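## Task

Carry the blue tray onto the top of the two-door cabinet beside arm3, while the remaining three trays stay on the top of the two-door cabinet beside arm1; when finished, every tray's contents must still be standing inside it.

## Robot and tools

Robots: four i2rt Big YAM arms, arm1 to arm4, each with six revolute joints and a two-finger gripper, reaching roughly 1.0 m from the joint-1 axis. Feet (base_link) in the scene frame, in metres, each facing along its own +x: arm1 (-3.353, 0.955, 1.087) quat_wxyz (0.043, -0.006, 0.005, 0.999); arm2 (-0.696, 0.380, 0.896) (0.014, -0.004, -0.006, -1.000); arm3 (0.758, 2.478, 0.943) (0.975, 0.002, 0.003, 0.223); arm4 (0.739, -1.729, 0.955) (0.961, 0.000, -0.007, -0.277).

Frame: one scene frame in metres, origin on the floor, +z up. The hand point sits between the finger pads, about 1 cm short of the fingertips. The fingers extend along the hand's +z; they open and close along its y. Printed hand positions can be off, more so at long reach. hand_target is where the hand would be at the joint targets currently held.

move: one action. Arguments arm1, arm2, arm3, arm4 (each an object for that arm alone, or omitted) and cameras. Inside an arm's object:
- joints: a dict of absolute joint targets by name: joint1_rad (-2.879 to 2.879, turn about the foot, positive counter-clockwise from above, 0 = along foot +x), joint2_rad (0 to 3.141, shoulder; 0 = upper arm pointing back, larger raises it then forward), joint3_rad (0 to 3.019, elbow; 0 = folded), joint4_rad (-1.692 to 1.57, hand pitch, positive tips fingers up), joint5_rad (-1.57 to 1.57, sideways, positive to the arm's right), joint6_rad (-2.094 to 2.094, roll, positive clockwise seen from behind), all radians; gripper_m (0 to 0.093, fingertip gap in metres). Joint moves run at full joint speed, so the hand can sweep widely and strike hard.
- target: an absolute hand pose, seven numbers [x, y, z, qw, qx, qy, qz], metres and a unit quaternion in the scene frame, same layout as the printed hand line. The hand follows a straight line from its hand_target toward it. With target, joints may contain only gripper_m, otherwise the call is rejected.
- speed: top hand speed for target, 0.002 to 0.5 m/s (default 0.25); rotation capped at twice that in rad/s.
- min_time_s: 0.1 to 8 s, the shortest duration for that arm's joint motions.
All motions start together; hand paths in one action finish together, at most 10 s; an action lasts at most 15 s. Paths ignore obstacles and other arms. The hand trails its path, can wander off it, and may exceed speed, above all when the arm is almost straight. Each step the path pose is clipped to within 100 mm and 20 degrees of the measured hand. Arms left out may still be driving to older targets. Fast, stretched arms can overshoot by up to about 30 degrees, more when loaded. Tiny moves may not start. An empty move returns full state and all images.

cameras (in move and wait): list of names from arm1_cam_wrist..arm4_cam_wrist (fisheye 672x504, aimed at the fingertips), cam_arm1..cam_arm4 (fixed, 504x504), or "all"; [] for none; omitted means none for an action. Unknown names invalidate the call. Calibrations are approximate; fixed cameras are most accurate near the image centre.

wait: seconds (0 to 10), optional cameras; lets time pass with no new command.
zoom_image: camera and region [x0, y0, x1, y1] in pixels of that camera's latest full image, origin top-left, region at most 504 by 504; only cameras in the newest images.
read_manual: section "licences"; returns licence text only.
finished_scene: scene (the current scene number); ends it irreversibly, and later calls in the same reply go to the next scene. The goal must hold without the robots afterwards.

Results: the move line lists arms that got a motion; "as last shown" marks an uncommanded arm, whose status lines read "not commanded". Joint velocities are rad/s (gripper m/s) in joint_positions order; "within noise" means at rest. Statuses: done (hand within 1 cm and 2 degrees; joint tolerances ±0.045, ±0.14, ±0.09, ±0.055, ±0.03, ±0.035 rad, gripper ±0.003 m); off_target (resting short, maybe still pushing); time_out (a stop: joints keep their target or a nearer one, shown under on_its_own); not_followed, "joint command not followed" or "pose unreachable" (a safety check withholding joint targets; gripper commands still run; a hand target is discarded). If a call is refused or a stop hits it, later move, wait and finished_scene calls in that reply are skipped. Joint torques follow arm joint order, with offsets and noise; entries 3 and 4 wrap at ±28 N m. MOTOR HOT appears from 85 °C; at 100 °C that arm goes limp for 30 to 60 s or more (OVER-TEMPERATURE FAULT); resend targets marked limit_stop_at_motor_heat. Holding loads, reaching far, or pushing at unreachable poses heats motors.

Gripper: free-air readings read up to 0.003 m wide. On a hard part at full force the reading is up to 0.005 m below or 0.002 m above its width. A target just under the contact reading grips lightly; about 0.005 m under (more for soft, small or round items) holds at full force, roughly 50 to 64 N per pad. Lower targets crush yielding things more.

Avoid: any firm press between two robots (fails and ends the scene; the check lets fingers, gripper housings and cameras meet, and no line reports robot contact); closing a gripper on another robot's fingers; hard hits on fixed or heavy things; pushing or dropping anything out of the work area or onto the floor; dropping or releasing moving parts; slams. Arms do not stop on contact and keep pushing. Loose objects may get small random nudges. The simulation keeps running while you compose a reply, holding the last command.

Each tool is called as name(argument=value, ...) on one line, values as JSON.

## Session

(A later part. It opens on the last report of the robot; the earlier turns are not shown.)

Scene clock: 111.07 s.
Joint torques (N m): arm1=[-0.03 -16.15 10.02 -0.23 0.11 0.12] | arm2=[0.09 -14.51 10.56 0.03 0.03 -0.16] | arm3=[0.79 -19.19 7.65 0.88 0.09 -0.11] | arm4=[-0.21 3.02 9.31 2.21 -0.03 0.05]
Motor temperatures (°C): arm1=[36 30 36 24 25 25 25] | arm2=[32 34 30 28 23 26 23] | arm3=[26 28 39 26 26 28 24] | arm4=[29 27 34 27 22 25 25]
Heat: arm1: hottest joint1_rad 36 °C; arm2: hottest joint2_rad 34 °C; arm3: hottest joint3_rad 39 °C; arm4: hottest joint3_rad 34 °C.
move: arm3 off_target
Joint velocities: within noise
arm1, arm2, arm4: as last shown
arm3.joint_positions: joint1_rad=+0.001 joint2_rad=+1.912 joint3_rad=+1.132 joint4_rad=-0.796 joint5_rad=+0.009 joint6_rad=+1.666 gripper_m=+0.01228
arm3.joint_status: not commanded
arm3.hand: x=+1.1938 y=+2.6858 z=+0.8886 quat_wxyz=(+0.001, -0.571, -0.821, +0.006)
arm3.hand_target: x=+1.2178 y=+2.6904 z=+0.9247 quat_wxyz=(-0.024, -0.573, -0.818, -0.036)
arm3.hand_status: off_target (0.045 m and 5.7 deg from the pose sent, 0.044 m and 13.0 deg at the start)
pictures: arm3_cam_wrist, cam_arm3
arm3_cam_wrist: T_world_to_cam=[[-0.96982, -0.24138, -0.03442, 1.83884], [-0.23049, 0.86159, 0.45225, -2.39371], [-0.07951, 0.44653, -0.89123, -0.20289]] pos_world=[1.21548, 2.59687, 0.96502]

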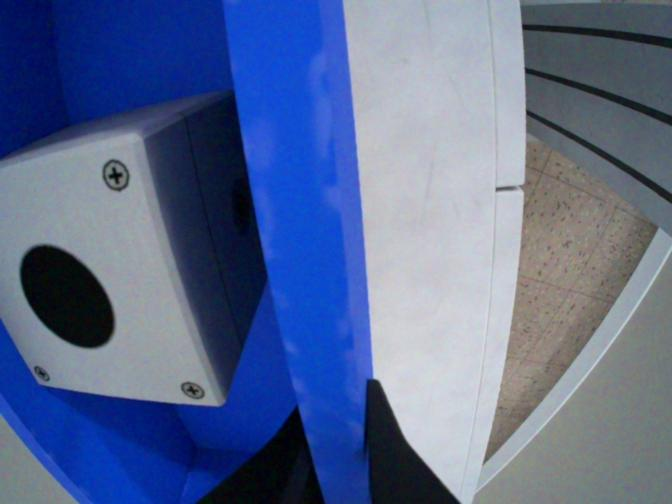

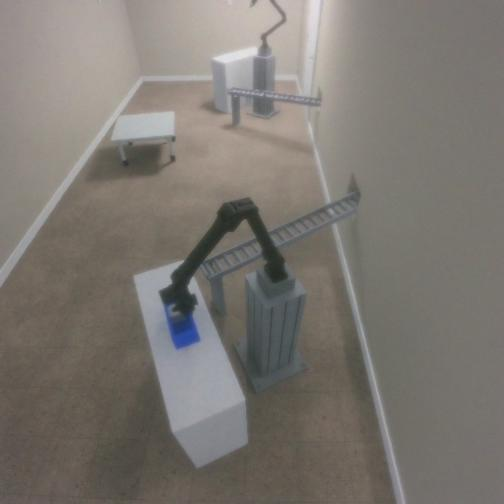

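move(arm3={"target": [1.222, 2.692, 0.895, 0.024, 0.573, 0.819, 0.037], "speed": 0.1})

move(arm3={"target": [1.222, 2.692, 0.873, 0.022, 0.573, 0.819, 0.035], "speed": 0.08}, cameras=["cam_arm3"])

zoom_image(camera="cam_arm3", region=[140, 270, 240, 370])

Scene clock: 112.60 s.
Joint torques (N m): arm1=[0.26 -15.62 9.94 -0.27 0.11 0.1] | arm2=[0.21 -14.27 10.55 -0.01 0.05 -0.15] | arm3=[0.79 -16.15 7.65 1.14 0.1 -0.13] | arm4=[-0.21 3.02 9.29 2.18 -0.03 0.06]
Motor temperatures (°C): arm1=[36 30 36 24 25 25 25] | arm2=[32 34 30 28 23 26 23] | arm3=[26 28 39 26 26 28 24] | arm4=[29 27 34 27 22 25 25]
Heat: arm1: hottest joint1_rad 36 °C; arm2: hottest joint2_rad 34 °C; arm3: hottest joint3_rad 39 °C; arm4: hottest joint3_rad 34 °C.
move: arm3 off_target
Joint velocities: within noise
arm1, arm2, arm4: as last shown
arm3.joint_positions: joint1_rad=+0.001 joint2_rad=+1.928 joint3_rad=+1.128 joint4_rad=-0.733 joint5_rad=+0.008 joint6_rad=+1.665 gripper_m=+0.01228
arm3.joint_status: not commanded
arm3.hand: x=+1.2030 y=+2.6905 z=+0.8804 quat_wxyz=(-0.009, -0.571, -0.821, -0.013)
arm3.hand_target: x=+1.2216 y=+2.6917 z=+0.8954 quat_wxyz=(-0.024, -0.573, -0.818, -0.037)
arm3.hand_status: off_target (0.024 m and 3.2 deg from the pose sent, 0.030 m and 5.7 deg at the start)
pictures: none

Scene clock: 113.80 s.
Joint torques (N m): arm1=[0.15 -15.91 9.96 -0.23 0.11 0.1] | arm2=[0.09 -14.39 10.58 0.03 0.04 -0.15] | arm3=[0.56 -15.97 7.35 0.96 0.1 -0.13] | arm4=[-0.26 3.02 9.29 2.17 -0.03 0.05]
Motor temperatures (°C): arm1=[36 30 36 24 25 25 25] | arm2=[32 34 30 28 23 26 23] | arm3=[26 28 38 26 26 28 24] | arm4=[29 27 34 27 22 25 25]
Heat: arm1: hottest joint1_rad 36 °C; arm2: hottest joint2_rad 34 °C; arm3: hottest joint3_rad 38 °C; arm4: hottest joint3_rad 34 °C.
move: arm3 off_target
Joint velocities: within noise
arm1, arm2, arm4: as last shown
arm3.joint_positions: joint1_rad=+0.001 joint2_rad=+1.974 joint3_rad=+1.122 joint4_rad=-0.689 joint5_rad=+0.007 joint6_rad=+1.665 gripper_m=+0.01228
arm3.joint_status: not commanded
arm3.hand: x=+1.2014 y=+2.6902 z=+0.8575 quat_wxyz=(-0.007, -0.571, -0.821, -0.010)
arm3.hand_target: x=+1.2215 y=+2.6916 z=+0.8734 quat_wxyz=(-0.022, -0.573, -0.819, -0.035)
arm3.hand_status: off_target (0.026 m and 3.4 deg from the pose sent, 0.021 m and 2.9 deg at the start)

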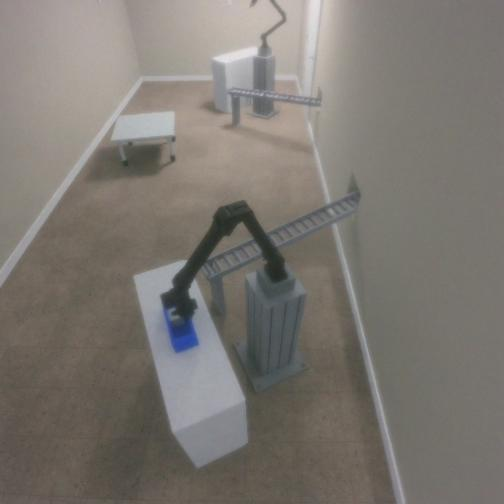

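Scaled by 5.040 from the camera's image (finer frame: 720x720).

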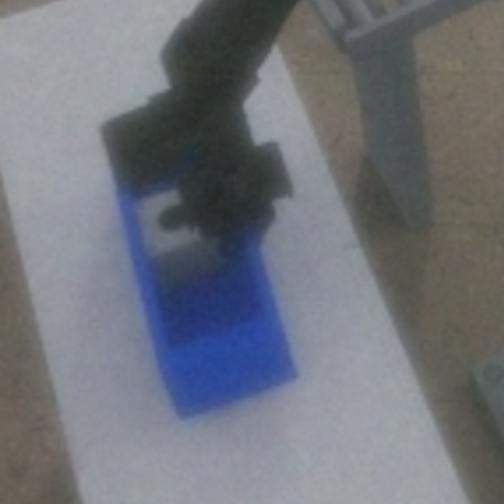

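move(arm3={"target": [1.222, 2.692, 0.862, 0.022, 0.573, 0.819, 0.033], "speed": 0.06})

move(arm3={"target": [1.222, 2.692, 0.852, 0.020, 0.573, 0.819, 0.030], "speed": 0.06})

move(arm3={"target": [1.221, 2.692, 0.844, 0.018, 0.573, 0.819, 0.026], "speed": 0.06}, cameras=["cam_arm3"])

zoom_image(camera="cam_arm3", region=[140, 270, 240, 370])

Scene clock: 115.13 s.
Joint torques (N m): arm1=[0.03 -16.09 9.98 -0.13 0.12 0.09] | arm2=[0.09 -14.21 10.52 0.05 0.04 -0.16] | arm3=[0.44 -15.79 7.13 1.09 0.17 -0.12] | arm4=[-0.26 3.02 9.33 2.18 -0.03 0.05]
Motor temperatures (°C): arm1=[36 30 36 24 25 25 25] | arm2=[32 34 30 28 23 26 23] | arm3=[26 28 38 26 26 28 24] | arm4=[29 27 34 27 22 25 25]
Heat: arm1: hottest joint1_rad 36 °C; arm2: hottest joint2_rad 34 °C; arm3: hottest joint3_rad 38 °C; arm4: hottest joint3_rad 34 °C.
move: arm3 off_target
Joint velocities: within noise
arm1, arm2, arm4: as last shown
arm3.joint_positions: joint1_rad=+0.001 joint2_rad=+1.995 joint3_rad=+1.122 joint4_rad=-0.669 joint5_rad=+0.007 joint6_rad=+1.665 gripper_m=+0.01228
arm3.joint_status: not commanded
arm3.hand: x=+1.2017 y=+2.6904 z=+0.8477 quat_wxyz=(-0.006, -0.571, -0.821, -0.010)
arm3.hand_target: x=+1.2216 y=+2.6917 z=+0.8624 quat_wxyz=(-0.022, -0.573, -0.819, -0.033)
arm3.hand_status: off_target (0.025 m and 3.2 deg from the pose sent, 0.021 m and 3.2 deg at the start)
pictures: none

Scene clock: 116.10 s.
Joint torques (N m): arm1=[-0.03 -16.09 9.91 -0.12 0.13 0.13] | arm2=[0.09 -14.33 10.54 0.02 0.05 -0.15] | arm3=[0.85 -15.33 7.56 0.96 0.07 -0.12] | arm4=[-0.21 3.02 9.33 2.21 -0.02 0.05]
Motor temperatures (°C): arm1=[36 30 36 24 25 25 25] | arm2=[32 34 30 28 23 26 23] | arm3=[26 28 38 26 26 28 24] | arm4=[29 27 34 27 22 25 25]
Heat: arm1: hottest joint1_rad 36 °C; arm2: hottest joint2_rad 34 °C; arm3: hottest joint3_rad 38 °C; arm4: hottest joint3_rad 34 °C.
move: arm3 off_target
Joint velocities: within noise
arm1, arm2, arm4: as last shown
arm3.joint_positions: joint1_rad=+0.001 joint2_rad=+2.007 joint3_rad=+1.122 joint4_rad=-0.655 joint5_rad=+0.010 joint6_rad=+1.665 gripper_m=+0.01228
arm3.joint_status: not commanded
arm3.hand: x=+1.2026 y=+2.6903 z=+0.8425 quat_wxyz=(-0.008, -0.571, -0.821, -0.010)
arm3.hand_target: x=+1.2217 y=+2.6917 z=+0.8525 quat_wxyz=(-0.020, -0.573, -0.819, -0.030)
arm3.hand_status: off_target (0.022 m and 2.7 deg from the pose sent, 0.021 m and 2.8 deg at the start)
pictures: none

Scene clock: 117.07 s.
Joint torques (N m): arm1=[0.21 -16.03 9.88 -0.21 0.13 0.1] | arm2=[0.09 -14.33 10.58 0.03 0.03 -0.16] | arm3=[0.56 -14.92 7.71 0.94 -0.19 -0.12] | arm4=[-0.32 2.96 9.31 2.19 -0.03 0.05]
Motor temperatures (°C): arm1=[36 30 36 24 25 25 25] | arm2=[32 34 30 28 23 26 23] | arm3=[26 28 38 26 26 28 24] | arm4=[29 27 34 27 22 25 25]
Heat: arm1: hottest joint1_rad 36 °C; arm2: hottest joint2_rad 34 °C; arm3: hottest joint3_rad 38 °C; arm4: hottest joint3_rad 34 °C.
move: arm3 off_target
Joint velocities: within noise
arm1, arm2, arm4: as last shown
arm3.joint_positions: joint1_rad=+0.001 joint2_rad=+2.014 joint3_rad=+1.122 joint4_rad=-0.646 joint5_rad=+0.016 joint6_rad=+1.665 gripper_m=+0.01228
arm3.joint_status: not commanded
arm3.hand: x=+1.2038 y=+2.6896 z=+0.8393 quat_wxyz=(-0.012, -0.571, -0.821, -0.010)
arm3.hand_target: x=+1.2207 y=+2.6916 z=+0.8444 quat_wxyz=(-0.018, -0.573, -0.819, -0.026)
arm3.hand_status: off_target (0.018 m and 2.0 deg from the pose sent, 0.019 m and 2.2 deg at the start)

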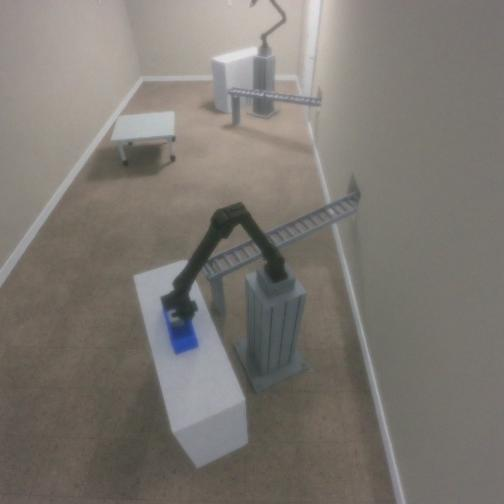

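Scaled by 5.040 from the camera's image (finer frame: 720x720).

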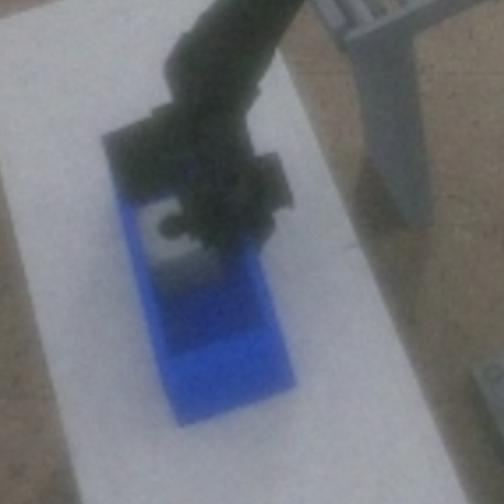

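move(arm3={"target": [1.216, 2.691, 0.835, 0.014, 0.573, 0.819, 0.018], "speed": 0.06})

move(arm3={"target": [1.212, 2.690, 0.828, 0.012, 0.573, 0.819, 0.014], "speed": 0.06}, cameras=["cam_arm3", "arm3_cam_wrist"])

zoom_image(camera="cam_arm3", region=[140, 270, 240, 370])

Scene clock: 118.43 s.
Joint torques (N m): arm1=[0.44 -15.91 9.92 -0.27 0.12 0.11] | arm2=[0.03 -14.21 10.52 0.02 0.04 -0.15] | arm3=[0.97 -13.68 7.5 0.83 -0.19 -0.08] | arm4=[-0.32 3.02 9.32 2.17 -0.04 0.06]
Motor temperatures (°C): arm1=[36 30 36 24 25 25 25] | arm2=[32 34 30 28 23 26 23] | arm3=[26 28 38 26 26 28 24] | arm4=[29 27 34 27 22 25 25]
Heat: arm1: hottest joint1_rad 36 °C; arm2: hottest joint2_rad 34 °C; arm3: hottest joint3_rad 38 °C; arm4: hottest joint3_rad 34 °C.
move: arm3 off_target
Joint velocities: within noise
arm1, arm2, arm4: as last shown
arm3.joint_positions: joint1_rad=+0.001 joint2_rad=+2.019 joint3_rad=+1.122 joint4_rad=-0.641 joint5_rad=+0.017 joint6_rad=+1.665 gripper_m=+0.01228
arm3.joint_status: not commanded
arm3.hand: x=+1.2039 y=+2.6895 z=+0.8368 quat_wxyz=(-0.012, -0.571, -0.821, -0.009)
arm3.hand_target: x=+1.2158 y=+2.6907 z=+0.8353 quat_wxyz=(-0.014, -0.573, -0.819, -0.018)
arm3.hand_status: off_target (0.012 m and 1.1 deg from the pose sent, 0.013 m and 1.0 deg at the start)
pictures: none

Scene clock: 119.40 s.
Joint torques (N m): arm1=[0.15 -15.74 9.94 -0.38 0.11 0.1] | arm2=[0.15 -14.39 10.56 0.05 0.04 -0.16] | arm3=[0.97 -12.75 6.83 0.98 -0.18 -0.05] | arm4=[-0.26 3.08 9.29 2.17 -0.02 0.05]
Motor temperatures (°C): arm1=[36 30 36 24 25 25 25] | arm2=[32 34 30 28 23 26 23] | arm3=[26 28 38 26 26 28 24] | arm4=[29 27 34 27 22 25 25]
Heat: arm1: hottest joint1_rad 36 °C; arm2: hottest joint2_rad 34 °C; arm3: hottest joint3_rad 38 °C; arm4: hottest joint3_rad 34 °C.
move: arm3 off_target
Joint velocities: within noise
arm1.joint_positions: joint1_rad=+1.755 joint2_rad=+1.973 joint3_rad=+1.322 joint4_rad=-0.900 joint5_rad=+0.087 joint6_rad=+1.663 gripper_m=+0.02993
arm1.joint_status: not commanded
arm1.hand: x=-3.3145 y=+0.4150 z=+1.0667 quat_wxyz=(+0.020, +0.999, +0.003, -0.036)
arm1.hand_target: x=-3.3101 y=+0.4102 z=+1.0601 quat_wxyz=(+0.012, +0.999, +0.000, -0.038)
arm1.hand_status: not commanded
arm2.joint_positions: joint1_rad=-1.096 joint2_rad=+1.757 joint3_rad=+1.129 joint4_rad=-0.891 joint5_rad=-0.053 joint6_rad=-1.587 gripper_m=+0.02994
arm2.joint_status: not commanded
arm2.hand: x=-0.9353 y=+0.7976 z=+0.9114 quat_wxyz=(+0.015, -0.966, -0.257, +0.038)
arm2.hand_target: x=-0.9350 y=+0.8050 z=+0.9101 quat_wxyz=(+0.012, -0.966, -0.257, +0.036)
arm2.hand_status: not commanded
arm3.joint_positions: joint1_rad=+0.001 joint2_rad=+2.020 joint3_rad=+1.122 joint4_rad=-0.638 joint5_rad=+0.017 joint6_rad=+1.665 gripper_m=+0.01228
arm3.joint_status: not commanded
arm3.hand: x=+1.2043 y=+2.6897 z=+0.8365 quat_wxyz=(-0.012, -0.571, -0.821, -0.010)
arm3.hand_target: x=+1.2118 y=+2.6898 z=+0.8282 quat_wxyz=(-0.012, -0.573, -0.819, -0.014)
arm3.hand_status: off_target (0.011 m and 0.6 deg from the pose sent, 0.012 m and 0.6 deg at the start)
arm4.joint_positions: joint1_rad=+0.385 joint2_rad=+0.628 joint3_rad=+1.385 joint4_rad=-1.571 joint5_rad=-0.065 joint6_rad=-0.063 gripper_m=+0.09396
arm4.joint_status: not commanded
arm4.hand: x=+0.9336 y=-1.7515 z=+1.4482 quat_wxyz=(-0.377, -0.040, -0.925, +0.016)
arm4.hand_target: x=+0.9321 y=-1.7512 z=+1.4564 quat_wxyz=(-0.386, -0.040, -0.921, +0.018)
arm4.hand_status: not commanded
pictures: arm3_cam_wrist, cam_arm3
arm3_cam_wrist: T_world_to_cam=[[-0.96742, -0.24163, -0.07563, 1.88038], [-0.24928, 0.85669, 0.4516, -2.3347], [-0.04433, 0.45574, -0.88901, -0.31922]] pos_world=[1.22296, 2.59996, 0.91278]

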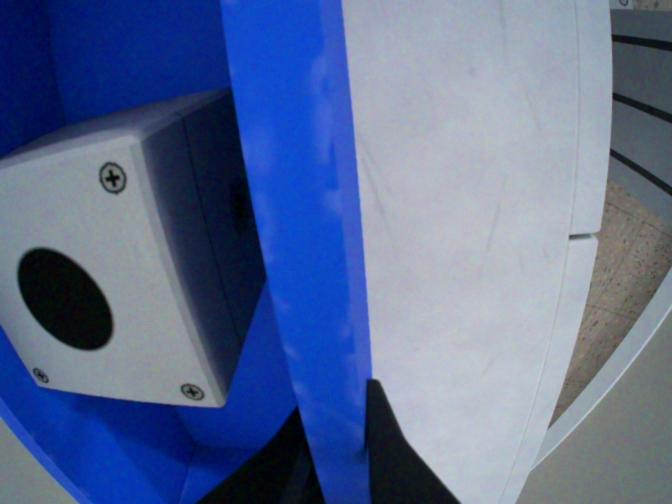

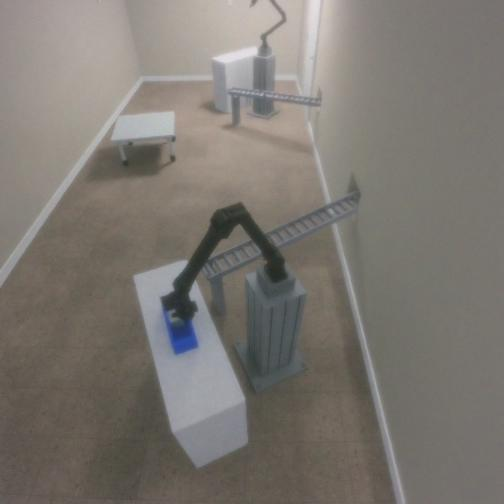

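Scaled by 5.040 from the camera's image (finer frame: 720x720).

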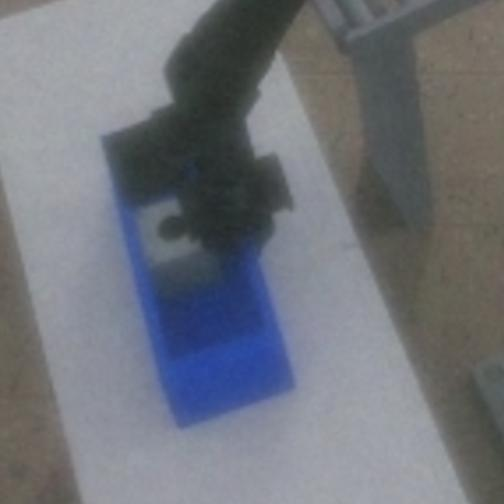

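move(arm3={"joints": {"gripper_m": 0.035}})

move(arm3={"target": [1.207, 2.690, 0.95, 0.010, 0.573, 0.819, 0.010], "speed": 0.2}, cameras=["cam_arm3", "arm3_cam_wrist", "cam_arm1"])

zoom_image(camera="cam_arm3", region=[130, 260, 250, 380])

Scene clock: 120.43 s.
Joint torques (N m): arm1=[0.44 -15.91 9.95 -0.18 0.11 0.1] | arm2=[0.03 -14.21 10.54 0.01 0.04 -0.15] | arm3=[1.14 -13.45 6.8 0.79 -0.09 -0.05] | arm4=[-0.32 2.9 9.32 2.18 -0.02 0.06]
Motor temperatures (°C): arm1=[36 30 36 24 25 25 25] | arm2=[32 34 30 28 23 26 23] | arm3=[26 28 38 26 26 28 24] | arm4=[29 27 34 27 22 25 25]
Heat: arm1: hottest joint1_rad 36 °C; arm2: hottest joint2_rad 34 °C; arm3: hottest joint3_rad 38 °C; arm4: hottest joint3_rad 34 °C.
move: arm3 done
Joint velocities: within noise
arm1, arm2, arm4: as last shown
arm3.joint_positions: joint1_rad=+0.001 joint2_rad=+2.035 joint3_rad=+1.122 joint4_rad=-0.632 joint5_rad=+0.015 joint6_rad=+1.665 gripper_m=+0.03486
arm3.joint_status: all done
arm3.hand: x=+1.2021 y=+2.6891 z=+0.8293 quat_wxyz=(-0.009, -0.571, -0.821, -0.007)
arm3.hand_target: x=+1.2117 y=+2.6897 z=+0.8282 quat_wxyz=(-0.012, -0.573, -0.819, -0.014)
arm3.hand_status: not commanded
pictures: none

Scene clock: 121.83 s.
Joint torques (N m): arm1=[-0.03 -15.85 9.85 -0.23 0.12 0.11] | arm2=[0.15 -14.21 10.55 0.05 0.05 -0.15] | arm3=[1.49 -15.03 9.8 0.02 -0.06 0.02] | arm4=[-0.32 2.9 9.31 2.19 -0.02 0.05]
Motor temperatures (°C): arm1=[36 30 36 24 25 25 25] | arm2=[32 34 30 28 23 26 23] | arm3=[26 28 38 26 26 28 24] | arm4=[29 27 34 27 22 25 25]
Heat: arm1: hottest joint1_rad 36 °C; arm2: hottest joint2_rad 34 °C; arm3: hottest joint3_rad 38 °C; arm4: hottest joint3_rad 34 °C.
move: arm3 off_target
Joint velocities: within noise
arm1, arm2, arm4: as last shown
arm3.joint_positions: joint1_rad=+0.001 joint2_rad=+1.830 joint3_rad=+1.150 joint4_rad=-0.902 joint5_rad=+0.015 joint6_rad=+1.665 gripper_m=+0.03491
arm3.joint_status: not commanded
arm3.hand: x=+1.1910 y=+2.6832 z=+0.9320 quat_wxyz=(+0.000, -0.571, -0.821, +0.009)
arm3.hand_target: x=+1.2066 y=+2.6897 z=+0.9503 quat_wxyz=(-0.010, -0.573, -0.819, -0.010)
arm3.hand_status: off_target (0.025 m and 2.5 deg from the pose sent, 0.121 m and 0.5 deg at the start)
pictures: arm3_cam_wrist, cam_arm1, cam_arm3
arm3_cam_wrist: T_world_to_cam=[[-0.96958, -0.24284, -0.03077, 1.83724], [-0.2307, 0.86456, 0.44644, -2.41393], [-0.08181, 0.43996, -0.89428, -0.14008]] pos_world=[1.21299, 2.59477, 1.00894]

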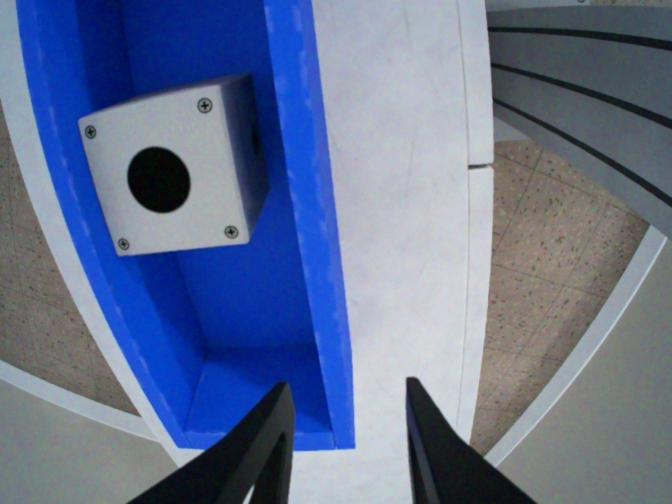

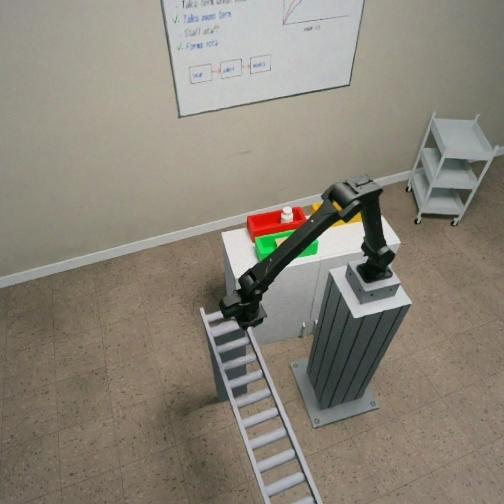

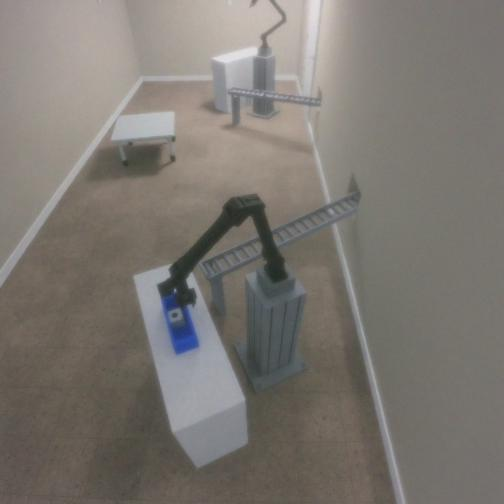

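Scaled by 4.200 from the camera's image (finer frame: 720x720).

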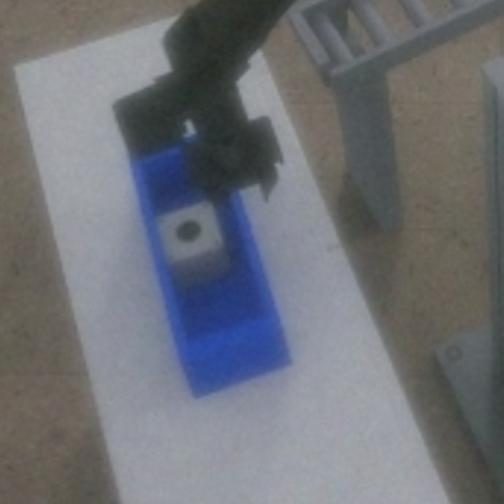

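finished_scene(scene=2)

The scene is finished: the task was done.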